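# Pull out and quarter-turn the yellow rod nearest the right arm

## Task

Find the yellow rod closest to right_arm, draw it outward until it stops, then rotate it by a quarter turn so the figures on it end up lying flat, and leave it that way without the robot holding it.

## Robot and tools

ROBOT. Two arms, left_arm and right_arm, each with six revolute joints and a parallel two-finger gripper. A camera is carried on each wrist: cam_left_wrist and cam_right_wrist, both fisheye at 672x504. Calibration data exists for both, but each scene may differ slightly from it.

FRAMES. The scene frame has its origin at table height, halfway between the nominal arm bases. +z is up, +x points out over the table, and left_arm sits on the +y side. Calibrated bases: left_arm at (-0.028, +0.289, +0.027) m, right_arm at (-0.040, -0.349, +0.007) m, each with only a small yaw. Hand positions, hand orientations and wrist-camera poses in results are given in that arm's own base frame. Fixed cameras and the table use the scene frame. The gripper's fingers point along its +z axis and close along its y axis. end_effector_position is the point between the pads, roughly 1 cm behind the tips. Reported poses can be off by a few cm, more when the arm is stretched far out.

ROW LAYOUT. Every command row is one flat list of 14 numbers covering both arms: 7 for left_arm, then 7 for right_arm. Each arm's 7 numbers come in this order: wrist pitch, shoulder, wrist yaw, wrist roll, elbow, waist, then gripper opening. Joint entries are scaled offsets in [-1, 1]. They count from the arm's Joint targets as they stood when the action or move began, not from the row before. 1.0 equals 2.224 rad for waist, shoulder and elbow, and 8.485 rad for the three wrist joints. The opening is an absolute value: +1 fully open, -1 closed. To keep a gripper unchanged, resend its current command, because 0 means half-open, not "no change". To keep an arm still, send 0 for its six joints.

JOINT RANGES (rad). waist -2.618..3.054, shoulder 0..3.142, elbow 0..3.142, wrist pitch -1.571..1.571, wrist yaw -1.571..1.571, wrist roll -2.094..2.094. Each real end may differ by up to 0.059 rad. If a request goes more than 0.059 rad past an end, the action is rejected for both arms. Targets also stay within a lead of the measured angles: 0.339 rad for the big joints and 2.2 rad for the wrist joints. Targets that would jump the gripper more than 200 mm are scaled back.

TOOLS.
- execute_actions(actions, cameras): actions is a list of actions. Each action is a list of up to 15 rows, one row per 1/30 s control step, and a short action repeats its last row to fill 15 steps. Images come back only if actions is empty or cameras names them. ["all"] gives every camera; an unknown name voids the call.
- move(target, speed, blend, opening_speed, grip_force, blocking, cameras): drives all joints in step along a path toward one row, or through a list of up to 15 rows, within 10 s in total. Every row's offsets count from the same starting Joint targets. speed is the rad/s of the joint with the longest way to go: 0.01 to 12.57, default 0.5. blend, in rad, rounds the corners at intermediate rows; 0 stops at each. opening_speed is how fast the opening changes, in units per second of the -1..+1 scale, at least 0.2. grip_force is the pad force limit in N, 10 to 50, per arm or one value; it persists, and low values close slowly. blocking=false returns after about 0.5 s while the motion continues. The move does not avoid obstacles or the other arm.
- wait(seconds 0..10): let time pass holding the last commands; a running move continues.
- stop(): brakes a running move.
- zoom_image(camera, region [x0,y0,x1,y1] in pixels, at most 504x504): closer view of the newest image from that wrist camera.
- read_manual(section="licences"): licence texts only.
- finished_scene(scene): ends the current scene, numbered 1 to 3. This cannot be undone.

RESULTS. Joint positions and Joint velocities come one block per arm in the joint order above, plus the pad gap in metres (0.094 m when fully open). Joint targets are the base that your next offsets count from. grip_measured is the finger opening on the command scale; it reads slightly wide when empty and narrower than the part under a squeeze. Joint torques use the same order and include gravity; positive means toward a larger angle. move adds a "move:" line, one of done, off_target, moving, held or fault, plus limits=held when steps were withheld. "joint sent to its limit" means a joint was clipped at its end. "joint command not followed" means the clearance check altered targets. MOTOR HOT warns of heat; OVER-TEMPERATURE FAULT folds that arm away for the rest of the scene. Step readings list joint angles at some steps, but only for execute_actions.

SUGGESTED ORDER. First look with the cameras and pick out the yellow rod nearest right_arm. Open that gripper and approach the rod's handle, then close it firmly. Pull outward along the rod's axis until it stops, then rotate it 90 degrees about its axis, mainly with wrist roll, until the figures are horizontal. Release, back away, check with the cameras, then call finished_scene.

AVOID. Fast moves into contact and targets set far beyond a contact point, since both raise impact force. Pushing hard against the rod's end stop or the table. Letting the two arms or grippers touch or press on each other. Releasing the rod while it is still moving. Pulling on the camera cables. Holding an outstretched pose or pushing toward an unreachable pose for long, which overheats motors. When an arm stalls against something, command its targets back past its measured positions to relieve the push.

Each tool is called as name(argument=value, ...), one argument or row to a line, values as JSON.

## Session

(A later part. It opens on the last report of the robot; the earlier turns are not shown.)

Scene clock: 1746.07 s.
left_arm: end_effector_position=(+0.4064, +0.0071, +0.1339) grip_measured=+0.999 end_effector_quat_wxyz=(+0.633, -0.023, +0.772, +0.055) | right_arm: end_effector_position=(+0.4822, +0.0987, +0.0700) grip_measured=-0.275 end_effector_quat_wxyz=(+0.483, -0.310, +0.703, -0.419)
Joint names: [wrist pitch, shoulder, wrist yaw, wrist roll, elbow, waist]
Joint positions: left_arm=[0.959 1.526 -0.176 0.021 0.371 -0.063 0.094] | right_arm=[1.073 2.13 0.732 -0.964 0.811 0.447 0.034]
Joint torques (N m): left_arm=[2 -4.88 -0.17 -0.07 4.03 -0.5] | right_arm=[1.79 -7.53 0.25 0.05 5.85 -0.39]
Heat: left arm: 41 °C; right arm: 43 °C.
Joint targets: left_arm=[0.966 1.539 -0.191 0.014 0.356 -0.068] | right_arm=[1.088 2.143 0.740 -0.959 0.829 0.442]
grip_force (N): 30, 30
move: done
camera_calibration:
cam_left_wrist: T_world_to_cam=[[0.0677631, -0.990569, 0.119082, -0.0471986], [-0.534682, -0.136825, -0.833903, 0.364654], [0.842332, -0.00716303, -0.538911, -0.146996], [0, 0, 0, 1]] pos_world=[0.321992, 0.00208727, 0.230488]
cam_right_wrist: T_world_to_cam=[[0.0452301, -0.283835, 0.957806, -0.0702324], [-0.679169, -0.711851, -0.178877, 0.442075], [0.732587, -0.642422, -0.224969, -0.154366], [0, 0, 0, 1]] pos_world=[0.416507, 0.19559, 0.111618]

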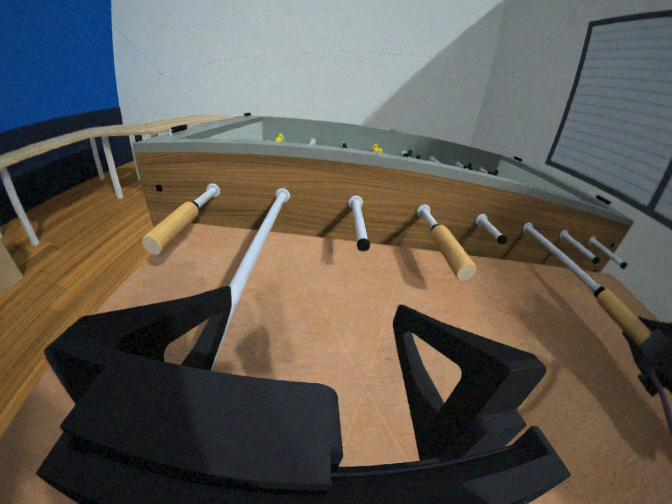

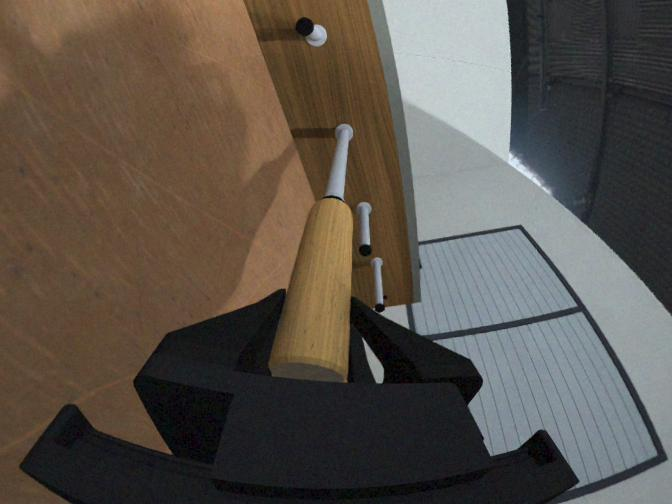

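move(
  target=[
    [0, 0, 0, 0, 0, 0, 1.0, -0.0204, -0.0531, -0.0131, 0.0442, -0.0166, -0.0144, -0.6],
    [0, 0, 0, 0, 0, 0, 1.0, -0.0313, -0.0800, -0.0284, 0.0788, -0.0229, -0.0324, -0.6],
    [0, 0, 0, 0, 0, 0, 1.0, -0.0339, -0.0958, -0.0456, 0.1108, -0.0324, -0.0544, -0.6],
    [0, 0, 0, 0, 0, 0, 1.0, -0.0292, -0.1003, -0.0633, 0.1414, -0.0445, -0.0782, -0.6],
    [0, 0, 0, 0, 0, 0, 1.0, -0.0191, -0.0890, -0.0801, 0.1717, -0.0558, -0.1016, -0.6],
    [0, 0, 0, 0, 0, 0, 1.0, -0.0337, -0.0189, -0.0839, 0.1705, 0.0688, -0.1169, -0.6],
    [0, 0, 0, 0, 0, 0, 1.0, -0.0514, 0.0594, -0.0870, 0.1696, 0.2145, -0.1290, -0.6],
    [0, 0, 0, 0, 0, 0, 1.0, -0.0514, 0.0594, -0.0870, 0.1696, 0.2145, -0.1290, 0.5],
    [0, 0, 0, 0, 0, 0, 1.0, -0.0270, -0.0549, -0.0813, 0.1708, 0.0139, -0.1048, 0.5],
  ],
  speed=[0.5, 0.5, 0.5, 0.5, 0.5, 0.4, 0.4, 0.3, 0.4],
  blend=[0.06, 0.06, 0.06, 0.06, 0.03, 0.05, 0, 0, 0],
  opening_speed=1.5,
  cameras=["cam_left_wrist", "cam_right_wrist"],
)

Scene clock: 1776.63 s.
left_arm: end_effector_position=(+0.4064, +0.0071, +0.1339) grip_measured=+0.999 end_effector_quat_wxyz=(+0.633, -0.023, +0.772, +0.055) | right_arm: end_effector_position=(+0.5206, +0.0991, +0.0736) grip_measured=+0.498 end_effector_quat_wxyz=(+0.558, +0.127, +0.800, +0.181)
Joint names: [wrist pitch, shoulder, wrist yaw, wrist roll, elbow, waist]
Joint positions: left_arm=[0.959 1.526 -0.176 0.021 0.371 -0.063 0.094] | right_arm=[0.85 2.045 0.044 0.486 0.877 0.201 0.07]
Joint torques (N m): left_arm=[1.99 -4.92 -0.17 -0.07 4.03 -0.5] | right_arm=[1.84 -10.55 0.13 0.06 4.05 0.73]
Heat: left arm: 40 °C; right arm: 44 °C.
Joint targets: left_arm=[0.966 1.539 -0.191 0.014 0.356 -0.068] | right_arm=[0.859 2.021 0.050 0.490 0.860 0.209]
grip_force (N): 30, 30
move: done
camera_calibration:
cam_left_wrist: T_world_to_cam=[[0.0677631, -0.990569, 0.119082, -0.0471986], [-0.534682, -0.136825, -0.833903, 0.364654], [0.842332, -0.00716303, -0.538911, -0.146996], [0, 0, 0, 1]] pos_world=[0.321992, 0.00208727, 0.230488]
cam_right_wrist: T_world_to_cam=[[0.0129581, -0.966161, -0.257613, 0.0985952], [-0.686686, 0.178676, -0.704654, 0.42343], [0.726838, 0.18603, -0.661135, -0.228344], [0, 0, 0, 1]] pos_world=[0.455455, 0.0620811, 0.172805]

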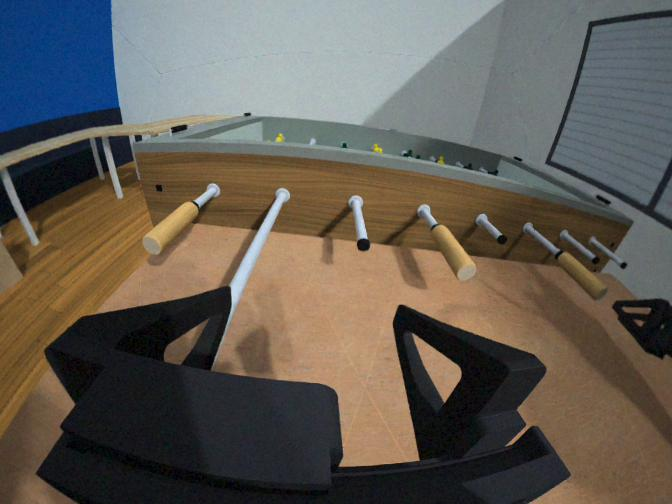

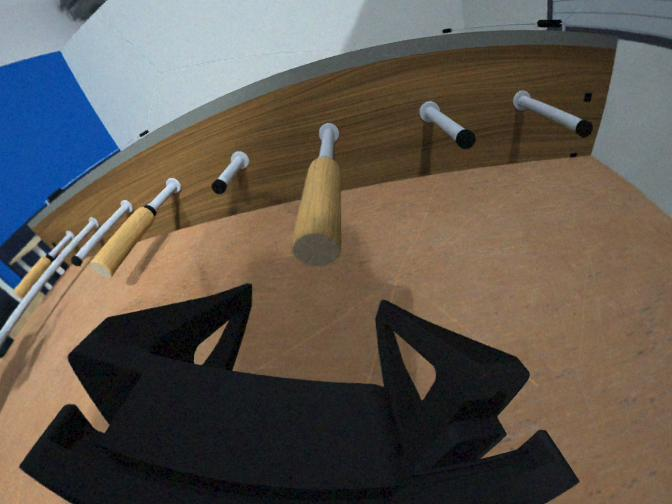

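move(
  target=[0, 0, 0, 0, 0, 0, 1.0, 0.0065, -0.2163, 0.0027, -0.0508, -0.2235, -0.1142, 1.0],
  speed=0.8,
  cameras=["cam_left_wrist", "cam_right_wrist"],
)

Scene clock: 1786.27 s.
left_arm: end_effector_position=(+0.4064, +0.0071, +0.1339) grip_measured=+0.999 end_effector_quat_wxyz=(+0.633, -0.023, +0.772, +0.055) | right_arm: end_effector_position=(+0.4058, -0.0283, +0.1129) grip_measured=+0.998 end_effector_quat_wxyz=(+0.606, +0.064, +0.793, -0.022)
Joint names: [wrist pitch, shoulder, wrist yaw, wrist roll, elbow, waist]
Joint positions: left_arm=[0.959 1.526 -0.176 0.021 0.371 -0.063 0.094] | right_arm=[0.906 1.555 0.075 0.066 0.379 -0.039 0.094]
Joint torques (N m): left_arm=[1.98 -4.86 -0.17 -0.08 4.01 -0.54] | right_arm=[1.82 -5.68 0.02 -0.02 4.14 -0.51]
Heat: left arm: 40 °C; right arm: 44 °C.
Joint targets: left_arm=[0.966 1.539 -0.191 0.014 0.356 -0.068] | right_arm=[0.914 1.540 0.073 0.059 0.363 -0.045]
grip_force (N): 30, 30
move: done
camera_calibration:
cam_left_wrist: T_world_to_cam=[[0.0677631, -0.990569, 0.119082, -0.0471986], [-0.534682, -0.136825, -0.833903, 0.364654], [0.842332, -0.00716303, -0.538911, -0.146996], [0, 0, 0, 1]] pos_world=[0.321992, 0.00208727, 0.230488]
cam_right_wrist: T_world_to_cam=[[-0.127289, -0.981706, 0.141603, -0.0014933], [-0.634231, -0.0292045, -0.772592, 0.375616], [0.762593, -0.188151, -0.618911, -0.125143], [0, 0, 0, 1]] pos_world=[0.33347, -0.0140421, 0.212957]

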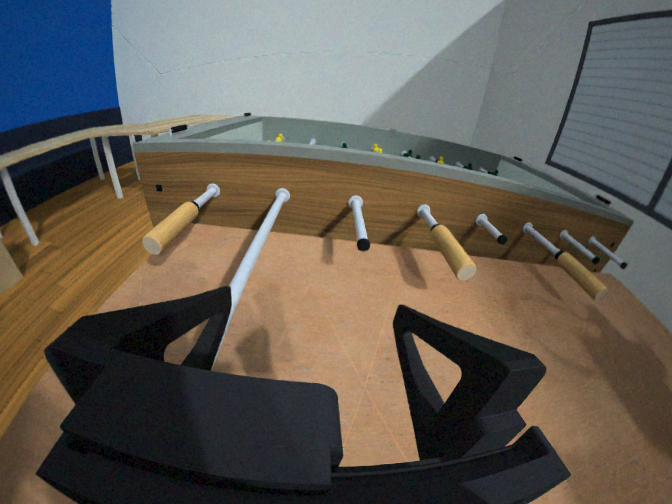

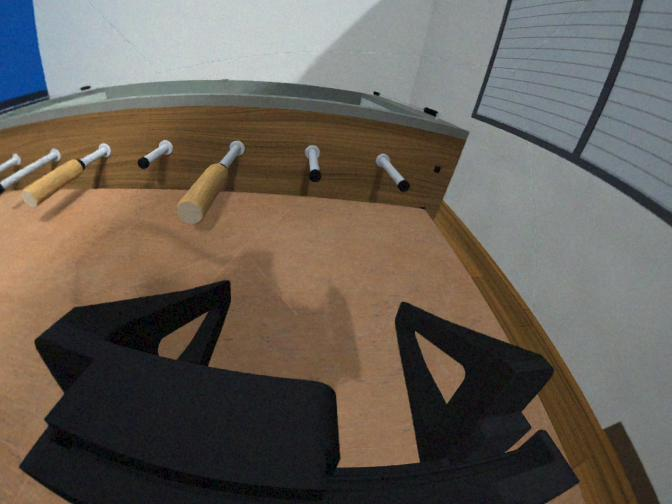

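move(
  target=[
    [-0.0881, -0.0375, 0.0241, -0.0010, 0.2547, -0.0626, 1.0, -0.0053, 0.2176, -0.0027, 0.0511, 0.2172, 0.1167, 0.5],
    [-0.1468, -0.0625, 0.0402, -0.0017, 0.4245, -0.1043, 1.0, -0.0306, 0.3300, -0.0085, 0.0491, 0.4240, 0.0895, 0.5],
    [-0.1468, -0.0625, 0.0402, -0.0017, 0.4245, -0.1043, 1.0, -0.0306, 0.3300, -0.0085, 0.0491, 0.4240, 0.0895, -0.6],
  ],
  speed=[0.9, 0.45, 0.4],
  blend=[0.06, 0, 0],
  grip_force=[50, 40],
  cameras=["cam_left_wrist", "cam_right_wrist"],
)

Scene clock: 1820.30 s.
left_arm: end_effector_position=(+0.4333, -0.1559, +0.3026) grip_measured=+0.999 end_effector_quat_wxyz=(+0.532, +0.162, +0.820, -0.136) | right_arm: end_effector_position=(+0.6049, +0.0979, +0.0805) grip_measured=-0.292 end_effector_quat_wxyz=(+0.562, +0.131, +0.796, +0.183)
Joint names: [wrist pitch, shoulder, wrist yaw, wrist roll, elbow, waist]
Joint positions: left_arm=[-0.262 1.421 0.14 0.006 1.271 -0.293 0.094] | right_arm=[0.663 2.249 0.009 0.48 1.28 0.162 0.033]
Joint torques (N m): left_arm=[1.69 -9.54 0.12 -0.06 9.69 -0.79] | right_arm=[1.66 -8.99 -0.06 -0.04 8.17 -0.62]
Heat: left arm: 40 °C; right arm: 46 °C.
Joint targets: left_arm=[-0.280 1.399 0.150 0.000 1.300 -0.300] | right_arm=[0.654 2.274 0.001 0.476 1.306 0.154]
grip_force (N): 50, 40
move: done
camera_calibration:
cam_left_wrist: T_world_to_cam=[[-0.400118, -0.887965, 0.226768, -0.0443929], [-0.712987, 0.146139, -0.685779, 0.573966], [0.575808, -0.436075, -0.691581, 0.0149508], [0, 0, 0, 1]] pos_world=[0.382859, -0.116779, 0.41402]
cam_right_wrist: T_world_to_cam=[[0.0107677, -0.964373, -0.264326, 0.099865], [-0.679087, 0.186979, -0.709845, 0.481437], [0.733979, 0.187144, -0.65288, -0.290013], [0, 0, 0, 1]] pos_world=[0.538726, 0.0605625, 0.178798]

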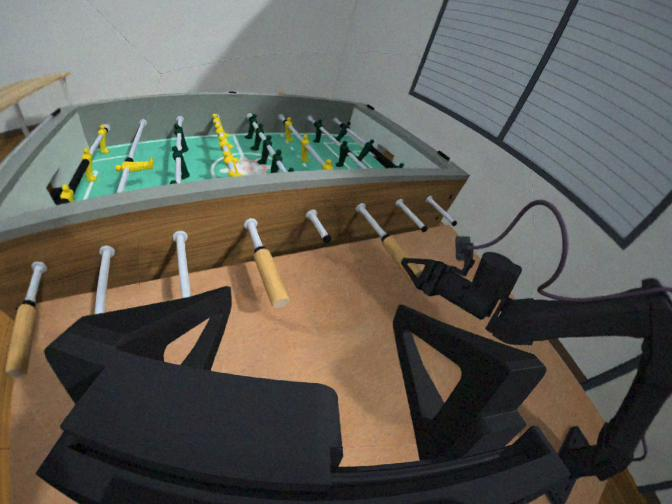

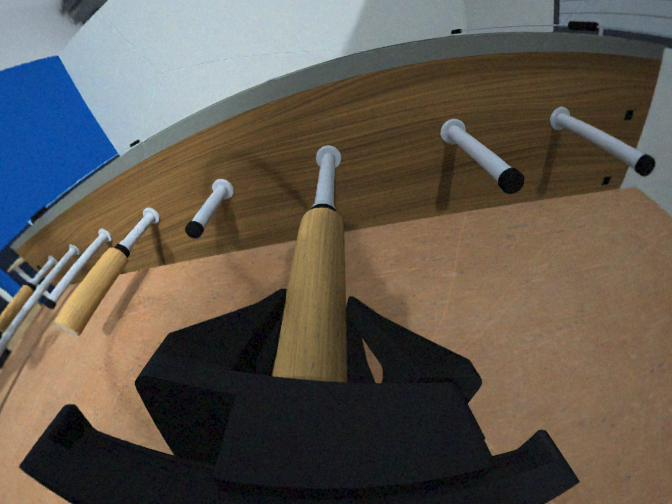

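move(
  target=[
    [0,0,0,0,0,0,1,0.00931,-0.04496,0.00247,0.00094,-0.07599,0.01147,-0.6],
    [0,0,0,0,0,0,1,0.01956,-0.09128,0.0046,0.00159,-0.16187,0.01978,-0.6],
    [0,0,0,0,0,0,1,0.02864,-0.13624,0.00707,0.00236,-0.24168,0.02968,-0.6],
    [0,0,0,0,0,0,1,0.033,-0.15917,0.00872,0.00259,-0.2817,0.03642,-0.6],
    [0,0,0,0,0,0,1,0.02157,-0.15513,0.02522,-0.02911,-0.25674,0.05845,-0.6],
    [0,0,0,0,0,0,1,0.01791,-0.14973,0.0429,-0.05975,-0.24326,0.08228,-0.6],
    [0,0,0,0,0,0,1,0.02086,-0.13219,0.06011,-0.09169,-0.23201,0.10432,-0.6],
    [0,0,0,0,0,0,1,0.03194,-0.10387,0.07543,-0.12634,-0.22392,0.12275,-0.6],
    [0,0,0,0,0,0,1,0.04691,-0.07284,0.0858,-0.1584,-0.21942,0.13399,-0.6],
    [0,0,0,0,0,0,1,0.05633,-0.05486,0.08992,-0.1756,-0.21718,0.13849,-0.6],
  ],
  speed=[0.45,0.45,0.4,0.1,0.5,0.5,0.5,0.5,0.5,0.4],
  blend=[0.05,0.05,0.02,0,0.06,0.06,0.06,0.06,0.06,0],
  cameras=["cam_left_wrist", "cam_right_wrist"],
)

zoom_image(
  camera="cam_left_wrist",
  region=[270, 105, 370, 195],
)

Scene clock: 1910.57 s.
left_arm: end_effector_position=(+0.4333, -0.1559, +0.3026) grip_measured=+0.999 end_effector_quat_wxyz=(+0.532, +0.162, +0.820, -0.136) | right_arm: end_effector_position=(+0.4849, +0.1038, +0.0763) grip_measured=-0.293 end_effector_quat_wxyz=(+0.502, -0.296, +0.697, -0.417)
Joint names: [wrist pitch, shoulder, wrist yaw, wrist roll, elbow, waist]
Joint positions: left_arm=[-0.262 1.421 0.14 0.006 1.271 -0.293 0.094] | right_arm=[1.127 2.147 0.737 -0.96 0.82 0.456 0.033]
Joint torques (N m): left_arm=[1.68 -9.51 0.11 -0.06 9.68 -0.77] | right_arm=[1.61 -8.13 0.43 -0.6 4.57 0.59]
Heat: left arm: 42 °C; right arm: 45 °C.
Joint targets: left_arm=[-0.280 1.399 0.150 0.000 1.300 -0.300] | right_arm=[1.132 2.152 0.764 -1.014 0.823 0.462]
grip_force (N): 50, 40
move: off_target (right_arm); right_arm: the wrist roll is farthest, 0.054 rad from its target
camera_calibration:
cam_left_wrist: T_world_to_cam=[[-0.400118, -0.887965, 0.226768, -0.0443929], [-0.712987, 0.146139, -0.685779, 0.573966], [0.575808, -0.436075, -0.691581, 0.0149508], [0, 0, 0, 1]] pos_world=[0.382859, -0.116779, 0.41402]
cam_right_wrist: T_world_to_cam=[[0.00388977, -0.305986, 0.952028, -0.0521895], [-0.668541, -0.708797, -0.225079, 0.446764], [0.743665, -0.635594, -0.207321, -0.159085], [0, 0, 0, 1]] pos_world=[0.417189, 0.199583, 0.117261]

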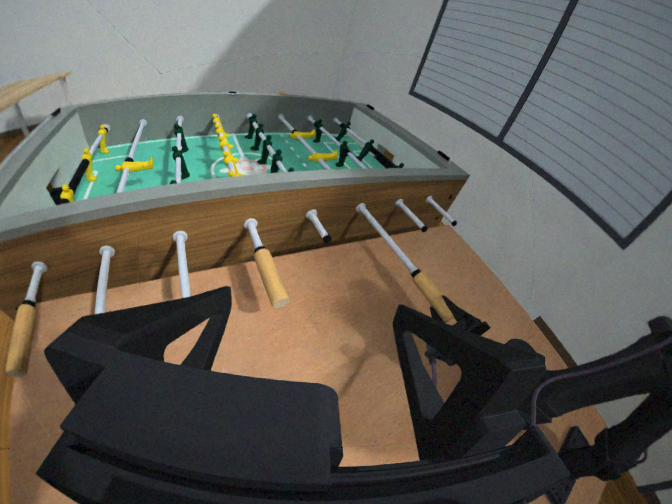

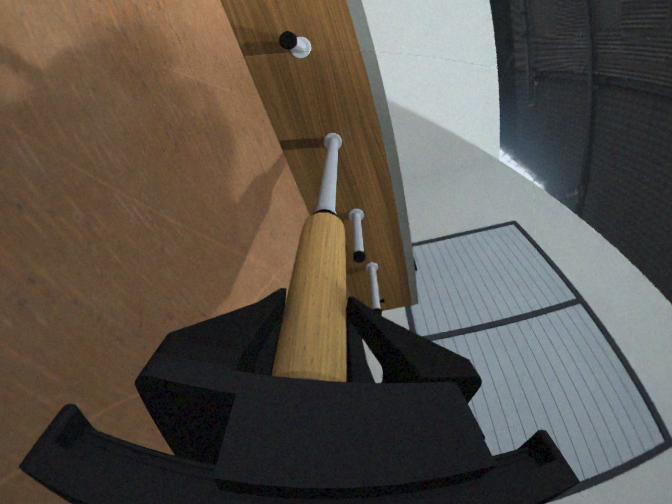

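Scaled by 5.040 from the camera's 672x504 image, which has a finer 960x720 frame.

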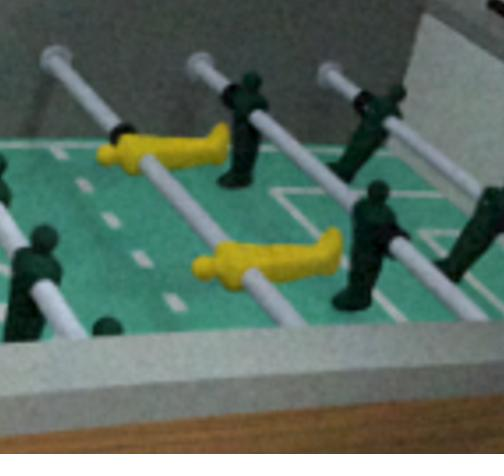

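zoom_image(
  camera="cam_left_wrist",
  region=[284, 120, 344, 168],
)

Scaled by 8.400 from the camera's 672x504 image, which has a finer 960x720 frame.

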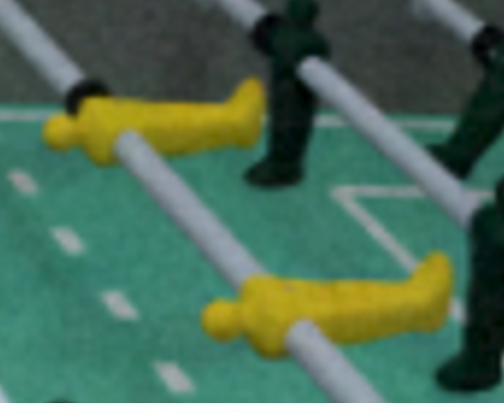

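move(
  target=[
    [0,0,0,0,0,0,1,-0.0006,0,-0.00318,0.00636,0,0,-0.6],
    [0,0,0,0,0,0,1,-0.0006,0,-0.00318,0.00636,0,0,0.4],
    [0,0,0,0,0,0,1,0.00471,-0.04901,0.00495,0.00907,-0.08228,0.02428,0.4],
    [0,0,0,0,0,0,1,0.01108,-0.08183,0.0132,0.01202,-0.14748,0.05621,0.4],
  ],
  speed=[0.5,0.5,0.4,0.6],
  blend=[0,0,0.05,0],
  cameras=["cam_left_wrist"],
)

zoom_image(
  camera="cam_left_wrist",
  region=[284, 120, 344, 168],
)

Scene clock: 1993.17 s.
left_arm: end_effector_position=(+0.4333, -0.1559, +0.3026) grip_measured=+0.999 end_effector_quat_wxyz=(+0.532, +0.162, +0.820, -0.136) | right_arm: end_effector_position=(+0.3995, +0.0997, +0.0707) grip_measured=+0.398 end_effector_quat_wxyz=(+0.481, -0.312, +0.699, -0.427)
Joint names: [wrist pitch, shoulder, wrist yaw, wrist roll, elbow, waist]
Joint positions: left_arm=[-0.262 1.421 0.14 0.006 1.271 -0.293 0.094] | right_arm=[1.21 1.99 0.871 -0.935 0.507 0.584 0.066]
Joint torques (N m): left_arm=[1.69 -9.55 0.12 -0.07 9.69 -0.75] | right_arm=[1.67 -8.16 0.22 0.24 2.66 0.39]
Heat: left arm: 42 °C; right arm: 47 °C.
Joint targets: left_arm=[-0.280 1.399 0.150 0.000 1.300 -0.300] | right_arm=[1.226 1.970 0.875 -0.912 0.495 0.588]
grip_force (N): 50, 40
move: done
camera_calibration:
cam_left_wrist: T_world_to_cam=[[-0.400118, -0.887965, 0.226768, -0.0443929], [-0.712987, 0.146139, -0.685779, 0.573966], [0.575808, -0.436075, -0.691581, 0.0149508], [0, 0, 0, 1]] pos_world=[0.382859, -0.116779, 0.41402]
Images, in order (width x height): cam_left_wrist 672x504.

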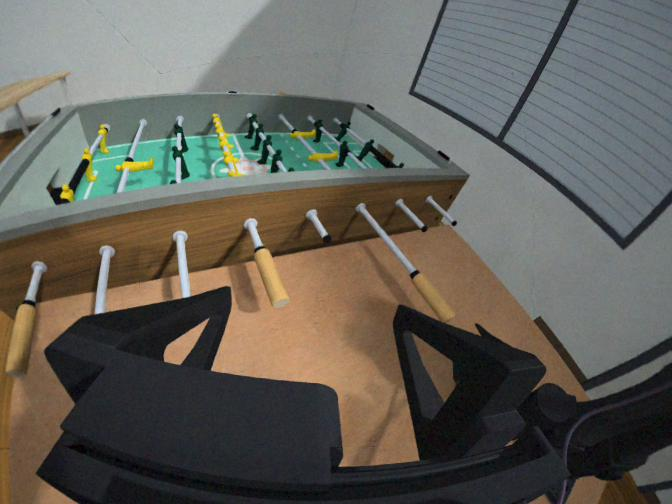

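Scaled by 8.400 from the camera's 672x504 image, which has a finer 960x720 frame.

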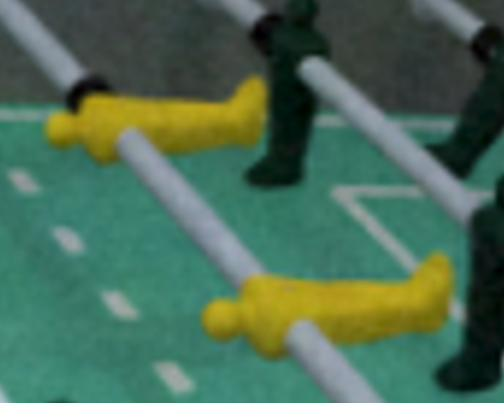

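move(
  target=[
    [0,0,0,0,0,0,1,0,-0.21133,-0.03241,0.03677,0,-0.03957,0.4],
    [0.14685,0.06295,-0.04019,0.00165,-0.42446,0.10432,0.5,-0.17749,-0.25629,-0.1208,0.10748,0.36196,-0.1295,1],
    [0.14685,0.06295,-0.04019,0.00165,-0.42446,0.10432,0.5,-0.23877,-0.1214,-0.13848,0.10748,0.67671,0.0054,1],
  ],
  speed=[0.6,0.8,0.8],
  blend=[0.1,0.1,0],
  cameras=["cam_left_wrist", "cam_right_wrist"],
)

zoom_image(
  camera="cam_right_wrist",
  region=[370, 105, 510, 210],
)

Scene clock: 2123.70 s.
left_arm: end_effector_position=(+0.4066, +0.0025, +0.1344) grip_measured=+0.501 end_effector_quat_wxyz=(+0.634, -0.025, +0.771, +0.046) | right_arm: end_effector_position=(+0.3691, +0.3145, +0.3917) grip_measured=+0.998 end_effector_quat_wxyz=(+0.449, -0.324, +0.790, +0.264)
Joint names: [wrist pitch, shoulder, wrist yaw, wrist roll, elbow, waist]
Joint positions: left_arm=[0.959 1.526 -0.176 0.006 0.371 -0.074 0.071] | right_arm=[-0.784 1.686 -0.286 -0.009 1.973 0.598 0.094]
Joint torques (N m): left_arm=[2 -4.77 -0.18 0.09 3.96 0.54] | right_arm=[1.5 -5.83 -0.21 0.1 8.8 0.12]
Heat: left arm: 43 °C; right arm: 45 °C.
Joint targets: left_arm=[0.966 1.539 -0.191 0.014 0.356 -0.068] | right_arm=[-0.799 1.700 -0.300 0.000 2.000 0.599]
grip_force (N): 50, 40
move: done; blend cut to 0 rad at target 2
camera_calibration:
cam_left_wrist: T_world_to_cam=[[0.0588885, -0.989254, 0.133821, -0.0501827], [-0.533301, -0.144497, -0.833493, 0.363965], [0.843873, -0.0222837, -0.536079, -0.147917], [0, 0, 0, 1]] pos_world=[0.321881, -0.000347827, 0.230782]
cam_right_wrist: T_world_to_cam=[[0.778409, -0.625363, 0.0547846, -0.121484], [-0.457304, -0.624672, -0.632975, 0.645003], [0.430062, 0.46766, -0.772231, 0.11643], [0, 0, 0, 1]] pos_world=[0.339454, 0.272494, 0.504837]

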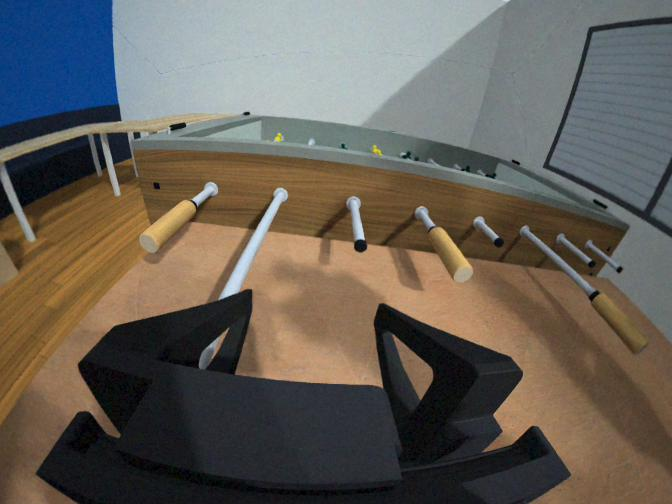

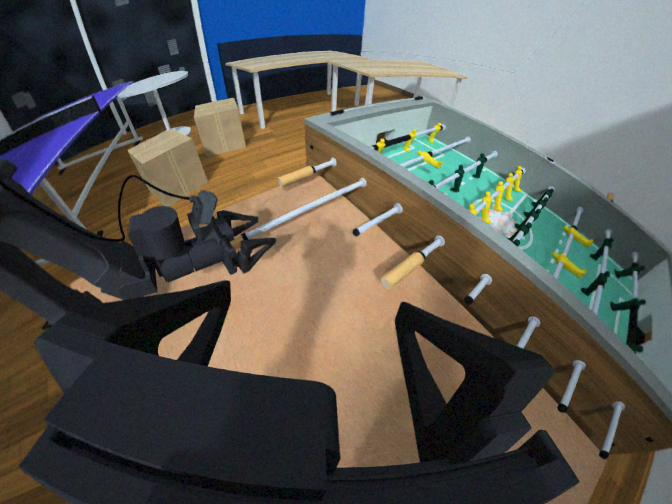

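Scaled by 3.600 from the camera's 672x504 image, which has a finer 960x720 frame.

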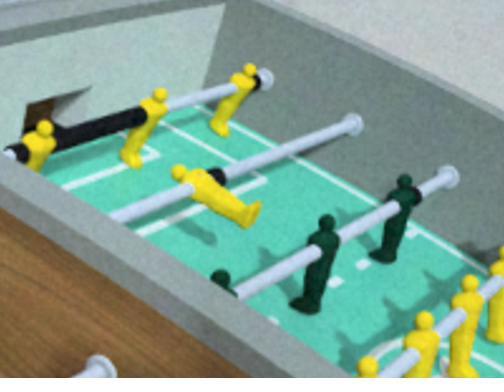

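move(
  target=[
    [-0.09028,-0.19739,0.05787,0.02192,0.15468,0.21043,0.5,0,0,0,0,0,0,1],
    [-0.2231,0.16772,0.17183,0.06859,0.31385,0.50854,0.5,0,0,0,0,0,0,1],
    [-0.11691,0.07914,0.17101,-0.00224,0.07059,0.43165,0.5,0,0,0,0,0,0,1],
    [-0.11691,0.07914,0.17101,-0.00224,0.07059,0.43165,-0.6,0,0,0,0,0,0,1],
  ],
  speed=[0.7,0.7,0.3,0.3],
  blend=[0.1,0.05,0,0],
  grip_force=[40,40],
  cameras=["cam_left_wrist", "cam_right_wrist"],
)

Scene clock: 2221.30 s.
left_arm: end_effector_position=(+0.2863, +0.0893, +0.0458) grip_measured=-0.282 end_effector_quat_wxyz=(+0.366, -0.267, +0.768, -0.454) | right_arm: end_effector_position=(+0.3691, +0.3144, +0.3917) grip_measured=+0.998 end_effector_quat_wxyz=(+0.449, -0.324, +0.790, +0.264)
Joint names: [wrist pitch, shoulder, wrist yaw, wrist roll, elbow, waist]
Joint positions: left_arm=[-0.035 1.74 1.225 0.002 0.527 0.9 0.034] | right_arm=[-0.784 1.686 -0.286 -0.009 1.973 0.598 0.094]
Joint torques (N m): left_arm=[0.87 -9.32 0.85 -0.07 2.76 -0.73] | right_arm=[1.5 -5.82 -0.21 0.1 8.8 0.13]
Heat: left arm: 41 °C; right arm: 45 °C.
Joint targets: left_arm=[-0.025 1.715 1.260 -0.006 0.513 0.893] | right_arm=[-0.800 1.700 -0.300 0.000 2.000 0.599]
grip_force (N): 40, 40
move: done
camera_calibration:
cam_left_wrist: T_world_to_cam=[[0.116808, -0.28266, 0.952081, -0.0626276], [-0.834026, -0.5484, -0.0604889, 0.325254], [0.539219, -0.786995, -0.299803, 0.0527533], [0, 0, 0, 1]] pos_world=[0.25014, 0.202183, 0.0951164]
cam_right_wrist: T_world_to_cam=[[0.778421, -0.625351, 0.0547443, -0.121471], [-0.457461, -0.624824, -0.632711, 0.644965], [0.429873, 0.467472, -0.77245, 0.116655], [0, 0, 0, 1]] pos_world=[0.339455, 0.272495, 0.504837]

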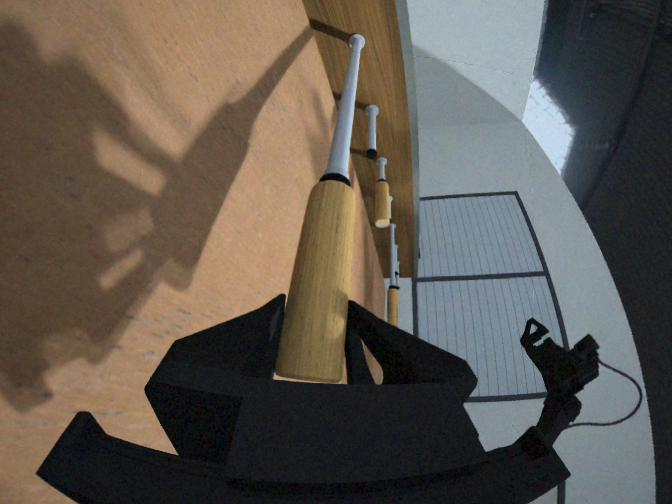

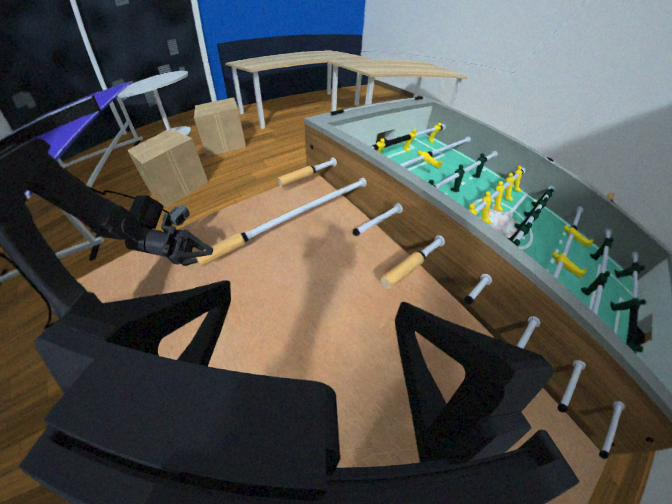

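move(
  target=[
    [0.00106,-0.13264,-0.03948,0.01143,-0.04631,-0.05531,-0.6,0,0,0,0,0,0,1],
    [0.00448,-0.22932,-0.0792,0.02074,-0.08004,-0.12815,-0.6,0,0,0,0,0,0,1],
    [0.01237,-0.30351,-0.12988,0.03253,-0.11376,-0.23966,-0.6,0,0,0,0,0,0,1],
    [0.03241,-0.29901,-0.18456,0.04903,-0.14973,-0.36556,-0.6,0,0,0,0,0,0,1],
    [0.0515,-0.25854,-0.21014,0.06341,-0.16772,-0.42221,-0.6,0,0,0,0,0,0,1],
    [0.08215,-0.17086,-0.23288,0.07696,-0.18795,-0.46718,-0.6,0,0,0,0,0,0,1],
    [0.09075,-0.08094,-0.22746,0.07991,-0.11601,-0.442,-0.6,0,0,0,0,0,0,1],
    [0.09193,-0.02113,-0.22487,0.08191,-0.05665,-0.43076,-0.6,0,0,0,0,0,0,1],
    [0.08804,0.03507,-0.22263,0.08356,0.01394,-0.42086,-0.6,0,0,0,0,0,0,1],
    [0.08073,0.09757,-0.22074,0.08486,0.10746,-0.41232,-0.6,0,0,0,0,0,0,1],
  ],
  speed=[0.5,0.5,0.5,0.5,0.5,0.4,0.3,0.3,0.3,0.3],
  blend=[0.06,0.06,0.06,0.06,0.06,0.03,0.05,0.05,0.05,0],
  cameras=["cam_left_wrist", "cam_right_wrist"],
)

zoom_image(
  camera="cam_right_wrist",
  region=[370, 105, 510, 210],
)

Scene clock: 2255.03 s.
left_arm: end_effector_position=(+0.4442, +0.0942, +0.0526) grip_measured=-0.296 end_effector_quat_wxyz=(+0.364, +0.136, +0.827, +0.406) | right_arm: end_effector_position=(+0.3691, +0.3144, +0.3917) grip_measured=+0.998 end_effector_quat_wxyz=(+0.449, -0.324, +0.790, +0.264)
Joint names: [wrist pitch, shoulder, wrist yaw, wrist roll, elbow, waist]
Joint positions: left_arm=[0.666 1.916 -0.637 0.667 0.721 -0.032 0.033] | right_arm=[-0.784 1.686 -0.286 -0.009 1.973 0.598 0.094]
Joint torques (N m): left_arm=[1.62 -8.38 0.04 0.46 7.39 0.64] | right_arm=[1.5 -5.83 -0.21 0.1 8.8 0.12]
Heat: left arm: 41 °C; right arm: 44 °C.
Joint targets: left_arm=[0.659 1.932 -0.613 0.715 0.752 -0.025] | right_arm=[-0.800 1.700 -0.300 0.000 2.000 0.599]
grip_force (N): 40, 40
move: off_target (left_arm); left_arm: the wrist roll is farthest, 0.047 rad from its target
camera_calibration:
cam_left_wrist: T_world_to_cam=[[0.133938, -0.748788, -0.649135, 0.0344962], [-0.899904, 0.182418, -0.396102, 0.438086], [0.415011, 0.637212, -0.649405, -0.0871321], [0, 0, 0, 1]] pos_world=[0.425776, 0.00143712, 0.139336]
cam_right_wrist: T_world_to_cam=[[0.778421, -0.625351, 0.0547443, -0.121471], [-0.457461, -0.624824, -0.632711, 0.644965], [0.429873, 0.467472, -0.77245, 0.116655], [0, 0, 0, 1]] pos_world=[0.339455, 0.272495, 0.504837]

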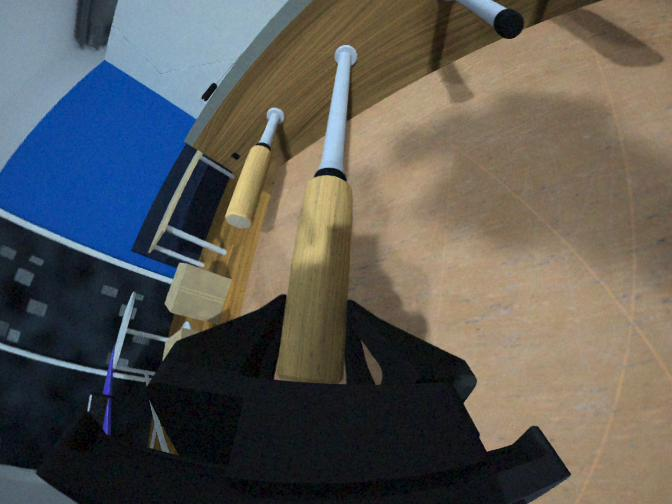

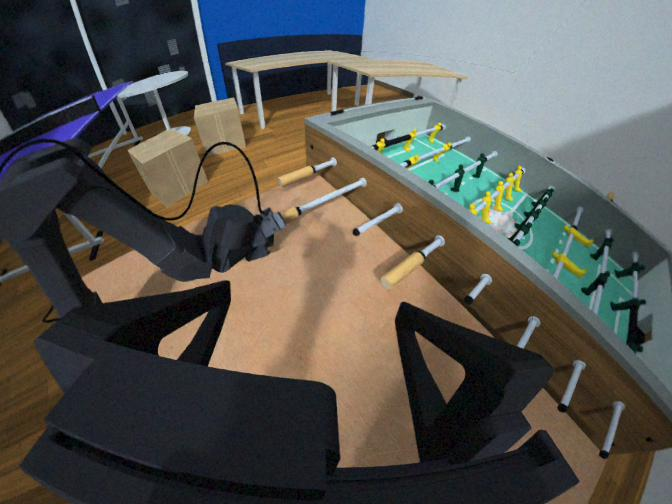

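Scaled by 3.600 from the camera's 672x504 image, which has a finer 960x720 frame.

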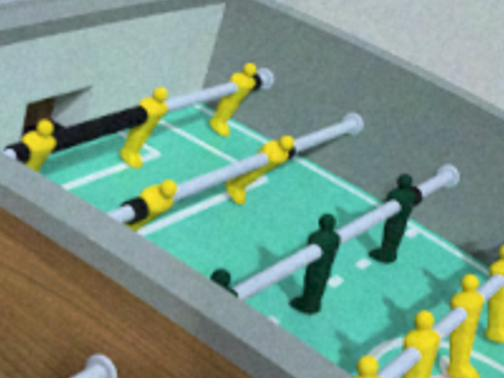

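move(
  target=[
    [0,0,-0.00283,-0.00566,0,0,-0.6,0,0,0,0,0,0,1],
    [0,0,-0.00283,-0.00566,0,0,0.5,0,0,0,0,0,0,1],
    [0.00955,-0.07599,-0.0033,-0.00259,-0.10971,-0.01529,0.5,0,0,0,0,0,0,1],
    [0.01096,-0.14883,-0.00625,-0.00483,-0.19694,-0.02833,0.5,0.06128,-0.13489,0.01768,0,-0.31475,-0.13489,1],
    [0.03618,-0.17671,0.04973,-0.08262,-0.17806,-0.01933,0.5,0.202,-0.07194,0.04396,0.00695,-0.73606,-0.29002,1],
  ],
  speed=[0.5,0.5,0.5,0.7,0.8],
  blend=[0,0,0.05,0.05,0],
  cameras=["cam_left_wrist", "cam_right_wrist"],
)

Scene clock: 2288.97 s.
left_arm: end_effector_position=(+0.3956, +0.0069, +0.1054) grip_measured=+0.499 end_effector_quat_wxyz=(+0.604, -0.022, +0.794, +0.063) | right_arm: end_effector_position=(+0.4050, -0.0286, +0.1205) grip_measured=+0.998 end_effector_quat_wxyz=(+0.613, +0.057, +0.788, -0.028)
Joint names: [wrist pitch, shoulder, wrist yaw, wrist roll, elbow, waist]
Joint positions: left_arm=[0.959 1.561 -0.198 0.022 0.331 -0.075 0.07] | right_arm=[0.906 1.532 0.075 0.046 0.376 -0.04 0.094]
Joint torques (N m): left_arm=[1.97 -8.2 0.04 -0.06 6.98 0.66] | right_arm=[1.84 -3.75 0.03 0.17 4.44 -0.49]
Heat: left arm: 42 °C; right arm: 44 °C.
Joint targets: left_arm=[0.966 1.539 -0.191 0.014 0.356 -0.068] | right_arm=[0.914 1.540 0.074 0.059 0.363 -0.046]
grip_force (N): 40, 40
move: done
camera_calibration:
cam_left_wrist: T_world_to_cam=[[0.0851922, -0.991023, 0.103035, -0.0484356], [-0.593609, -0.133538, -0.793597, 0.35414], [0.800232, 0.00644562, -0.599656, -0.130263], [0, 0, 0, 1]] pos_world=[0.318587, 0.000130086, 0.207922]
cam_right_wrist: T_world_to_cam=[[-0.125597, -0.979298, 0.15875, -0.00571764], [-0.620639, -0.0472767, -0.78267, 0.37612], [0.773972, -0.196828, -0.601853, -0.12688], [0, 0, 0, 1]] pos_world=[0.330918, -0.012791, 0.218922]

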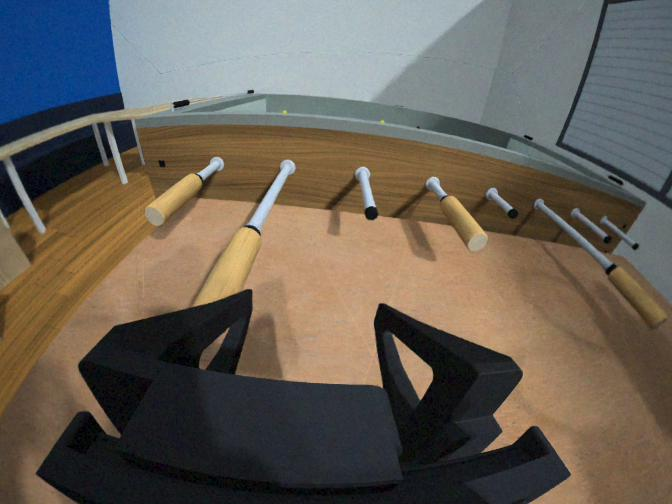

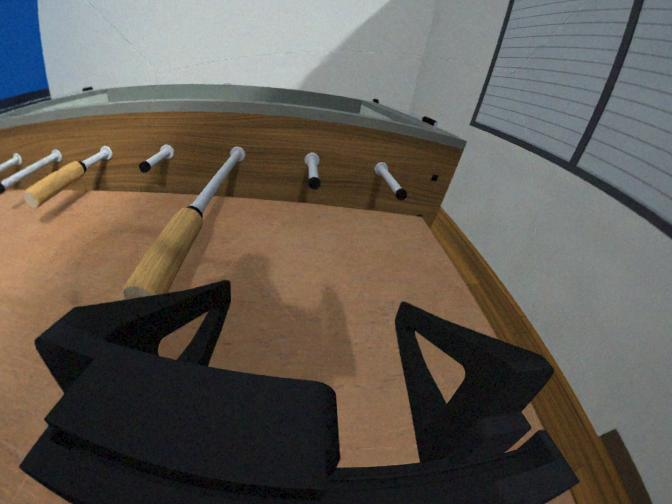

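move(
  target=[
    [-0.08215,0.09128,-0.07283,0.06081,0.22347,-0.08543,0.5,-0.14072,-0.06295,-0.0264,-0.00695,0.42131,0.15558,1],
    [-0.03312,0.16772,-0.04997,0.08238,0.15198,0.01888,0.5,-0.202,0.07194,-0.04408,-0.00695,0.73606,0.29047,1],
    [-0.03312,0.16772,-0.04997,0.08238,0.15198,0.01888,-0.6,-0.202,0.07194,-0.04408,-0.00695,0.73606,0.29047,1],
  ],
  speed=[1.1,0.6,0.5],
  blend=[0.1,0,0],
  grip_force=[40,40],
  cameras=["cam_left_wrist", "cam_right_wrist"],
)

zoom_image(
  camera="cam_right_wrist",
  region=[370, 105, 510, 210],
)

Scene clock: 2338.67 s.
left_arm: end_effector_position=(+0.4441, +0.0913, +0.0553) grip_measured=-0.301 end_effector_quat_wxyz=(+0.364, +0.159, +0.824, +0.405) | right_arm: end_effector_position=(+0.3690, +0.3144, +0.3915) grip_measured=+0.998 end_effector_quat_wxyz=(+0.446, -0.317, +0.793, +0.268)
Joint names: [wrist pitch, shoulder, wrist yaw, wrist roll, elbow, waist]
Joint positions: left_arm=[0.668 1.898 -0.609 0.712 0.709 -0.029 0.033] | right_arm=[-0.784 1.685 -0.287 0.008 1.972 0.598 0.094]
Joint torques (N m): left_arm=[1.86 -8.39 -0.24 0.02 3.66 0.32] | right_arm=[1.49 -5.78 -0.21 -0.09 8.88 0.23]
Heat: left arm: 42 °C; right arm: 46 °C.
Joint targets: left_arm=[0.685 1.912 -0.615 0.712 0.694 -0.026] | right_arm=[-0.799 1.700 -0.301 0.000 2.001 0.600]
grip_force (N): 40, 40
move: done
camera_calibration:
cam_left_wrist: T_world_to_cam=[[0.0934008, -0.74181, -0.664074, 0.0522263], [-0.898218, 0.224957, -0.377623, 0.433946], [0.429512, 0.631753, -0.645296, -0.0896364], [0, 0, 0, 1]] pos_world=[0.4234, -0.0022489, 0.140708]
cam_right_wrist: T_world_to_cam=[[0.774582, -0.631258, 0.0392014, -0.112091], [-0.469749, -0.615692, -0.63266, 0.646424], [0.423508, 0.471632, -0.773437, 0.11803], [0, 0, 0, 1]] pos_world=[0.340495, 0.271573, 0.50465]

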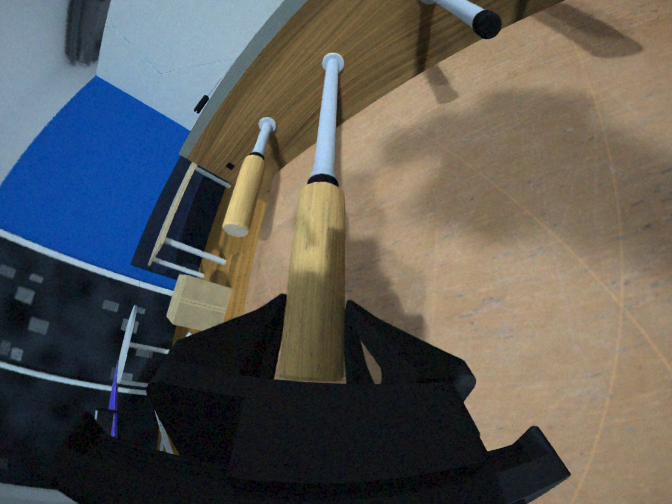

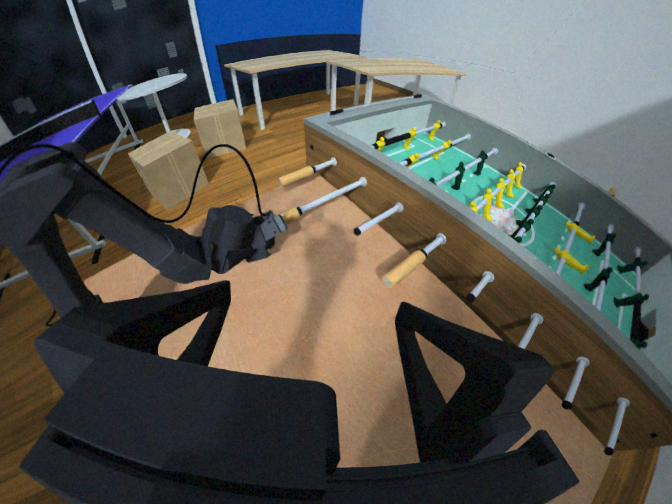

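Scaled by 3.600 from the camera's 672x504 image, which has a finer 960x720 frame.

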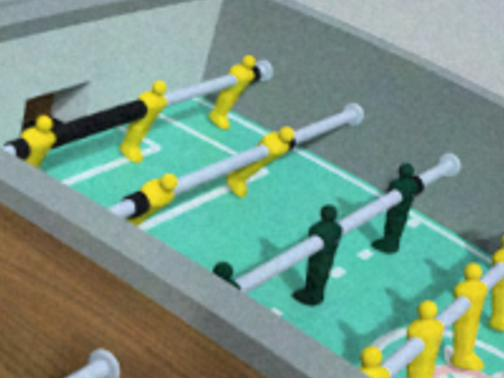

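move(
  target=[
    [0.00648,-0.06699,-0.00307,-0.00224,-0.08363,-0.01484,-0.6,0,0,0,0,0,0,1],
    [0.00825,-0.1232,-0.0053,-0.00389,-0.15423,-0.02428,-0.6,0,0,0,0,0,0,1],
    [0.00625,-0.18165,-0.00778,-0.00589,-0.21223,-0.03597,-0.6,0,0,0,0,0,0,1],
    [-0.00306,-0.26618,-0.0119,-0.00895,-0.27023,-0.05396,-0.6,0,0,0,0,0,0,1],
    [-0.00554,-0.28417,-0.01273,-0.00966,-0.28102,-0.05755,-0.6,0,0,0,0,0,0,1],
    [-0.03371,-0.34442,0.01226,-0.02204,-0.24011,-0.0018,-0.6,0,0,0,0,0,0,1],
    [-0.05256,-0.38354,0.03789,-0.03653,-0.22077,0.05486,-0.6,0,0,0,0,0,0,1],
    [-0.07201,-0.38534,0.09252,-0.0528,-0.18435,0.18075,-0.6,0,0,0,0,0,0,1],
    [-0.0792,-0.31025,0.14319,-0.06435,-0.14928,0.29227,-0.6,0,0,0,0,0,0,1],
    [-0.08262,-0.21538,0.18267,-0.07319,-0.11646,0.36466,-0.6,0,0,0,0,0,0,1],
    [-0.08391,-0.07689,0.22451,-0.08556,-0.07824,0.41727,-0.6,0,0,0,0,0,0,1],
  ],
  speed=[0.45,0.45,0.45,0.3,0.1,0.6,0.6,0.6,0.6,0.6,0.5],
  blend=[0.05,0.05,0.05,0.02,0,0.06,0.06,0.06,0.06,0.06,0],
  cameras=["cam_left_wrist", "cam_right_wrist"],
)

zoom_image(
  camera="cam_right_wrist",
  region=[370, 105, 510, 210],
)

Scene clock: 2371.80 s.
left_arm: end_effector_position=(+0.2885, +0.0911, +0.0490) grip_measured=-0.304 end_effector_quat_wxyz=(+0.394, -0.235, +0.775, -0.434) | right_arm: end_effector_position=(+0.3690, +0.3144, +0.3915) grip_measured=+0.998 end_effector_quat_wxyz=(+0.446, -0.317, +0.793, +0.268)
Joint names: [wrist pitch, shoulder, wrist yaw, wrist roll, elbow, waist]
Joint positions: left_arm=[0.031 1.726 1.227 0.037 0.509 0.898 0.033] | right_arm=[-0.784 1.685 -0.287 0.008 1.972 0.598 0.094]
Joint torques (N m): left_arm=[0.3 -5.26 1.13 -0.51 4.86 0.43] | right_arm=[1.49 -5.79 -0.21 -0.09 8.88 0.23]
Heat: left arm: 41 °C; right arm: 45 °C.
Joint targets: left_arm=[-0.027 1.741 1.290 -0.013 0.520 0.902] | right_arm=[-0.799 1.700 -0.301 0.000 2.001 0.600]
grip_force (N): 40, 40
move: off_target (left_arm); left_arm: the wrist yaw is farthest, 0.063 rad from its target
camera_calibration:
cam_left_wrist: T_world_to_cam=[[0.0588143, -0.355857, 0.932688, -0.0409199], [-0.835317, -0.529133, -0.149211, 0.331168], [0.546614, -0.770314, -0.328374, 0.0516815], [0, 0, 0, 1]] pos_world=[0.250787, 0.200481, 0.10455]
cam_right_wrist: T_world_to_cam=[[0.774582, -0.631258, 0.0392014, -0.112091], [-0.469749, -0.615692, -0.63266, 0.646424], [0.423508, 0.471632, -0.773437, 0.11803], [0, 0, 0, 1]] pos_world=[0.340495, 0.271573, 0.50465]

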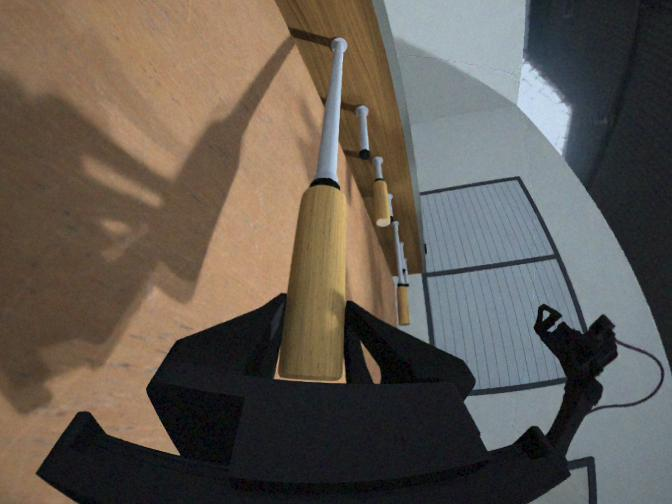

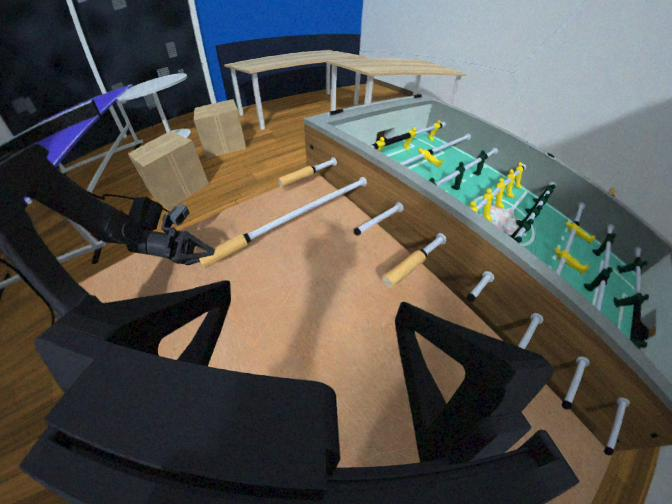

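Scaled by 3.600 from the camera's 672x504 image, which has a finer 960x720 frame.

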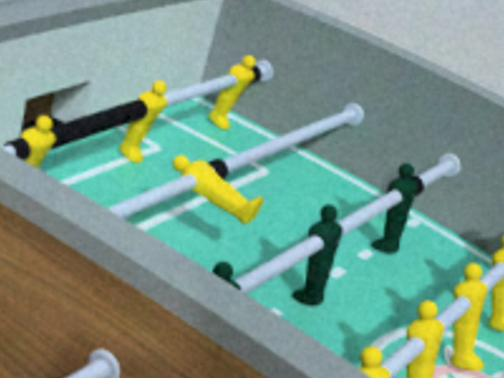

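move(
  target=[
    [0.00684,0,-0.00742,0.00589,0,0,-0.6,0,0,0,0,0,0,1],
    [0.00684,0,-0.00742,0.00589,0,0,0.4,0,0,0,0,0,0,1],
    [-0.10607,0.07689,-0.00271,0.07177,0.24011,0.07239,0.4,0,0,0,0,0,0,1],
  ],
  speed=[0.5,0.5,0.7],
  blend=[0,0,0],
  cameras=["cam_left_wrist", "cam_right_wrist"],
)

zoom_image(
  camera="cam_right_wrist",
  region=[400, 130, 460, 180],
)

Scene clock: 2403.53 s.
left_arm: end_effector_position=(+0.2862, +0.1628, +0.0974) grip_measured=+0.399 end_effector_quat_wxyz=(+0.366, -0.250, +0.772, -0.456) | right_arm: end_effector_position=(+0.3690, +0.3144, +0.3915) grip_measured=+0.998 end_effector_quat_wxyz=(+0.446, -0.317, +0.793, +0.268)
Joint names: [wrist pitch, shoulder, wrist yaw, wrist roll, elbow, waist]
Joint positions: left_arm=[-0.917 1.89 1.242 0.578 1.032 1.058 0.066] | right_arm=[-0.784 1.685 -0.287 0.008 1.972 0.598 0.094]
Joint torques (N m): left_arm=[0.01 -7.28 0.76 0.17 6.45 0.4] | right_arm=[1.49 -5.79 -0.21 -0.09 8.87 0.24]
Heat: left arm: 41 °C; right arm: 44 °C.
Joint targets: left_arm=[-0.926 1.913 1.267 0.596 1.054 1.063] | right_arm=[-0.799 1.700 -0.301 0.000 2.001 0.600]
grip_force (N): 40, 40
move: done
camera_calibration:
cam_left_wrist: T_world_to_cam=[[0.0953449, -0.297491, 0.949952, -0.0821088], [-0.849253, -0.52215, -0.0782806, 0.370432], [0.519305, -0.799286, -0.302429, 0.134028], [0, 0, 0, 1]] pos_world=[0.252818, 0.276121, 0.147531]
cam_right_wrist: T_world_to_cam=[[0.774582, -0.631258, 0.0392014, -0.112091], [-0.469749, -0.615692, -0.63266, 0.646424], [0.423508, 0.471632, -0.773437, 0.11803], [0, 0, 0, 1]] pos_world=[0.340495, 0.271573, 0.50465]

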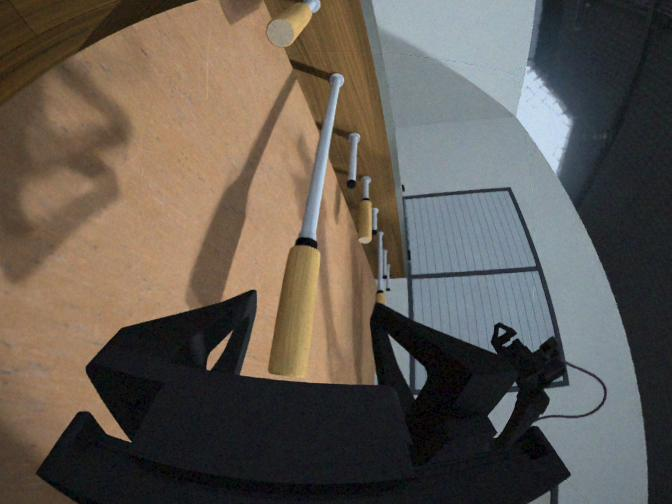

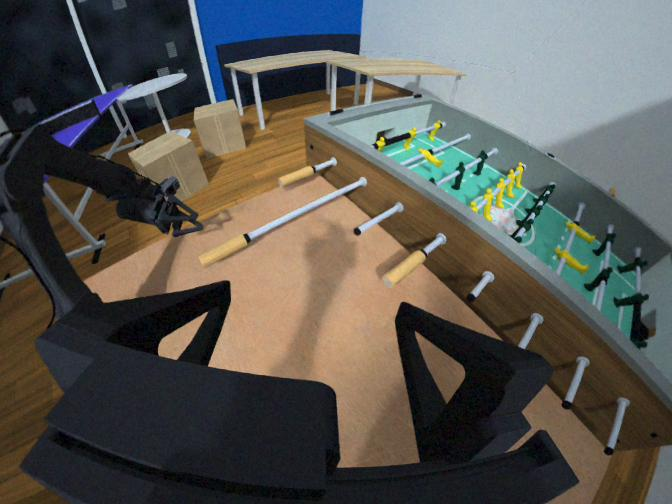

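Scaled by 8.400 from the camera's 672x504 image, which has a finer 960x720 frame.

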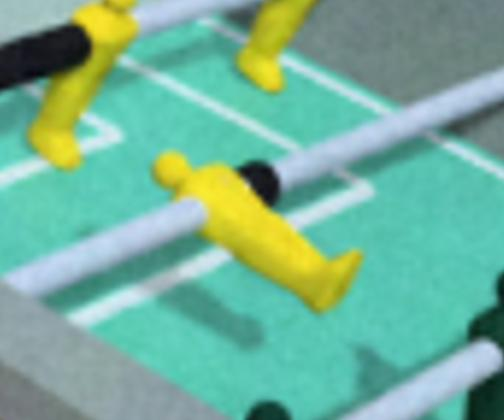

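finished_scene(
  scene=1,
)

The scene is finished: the task was done.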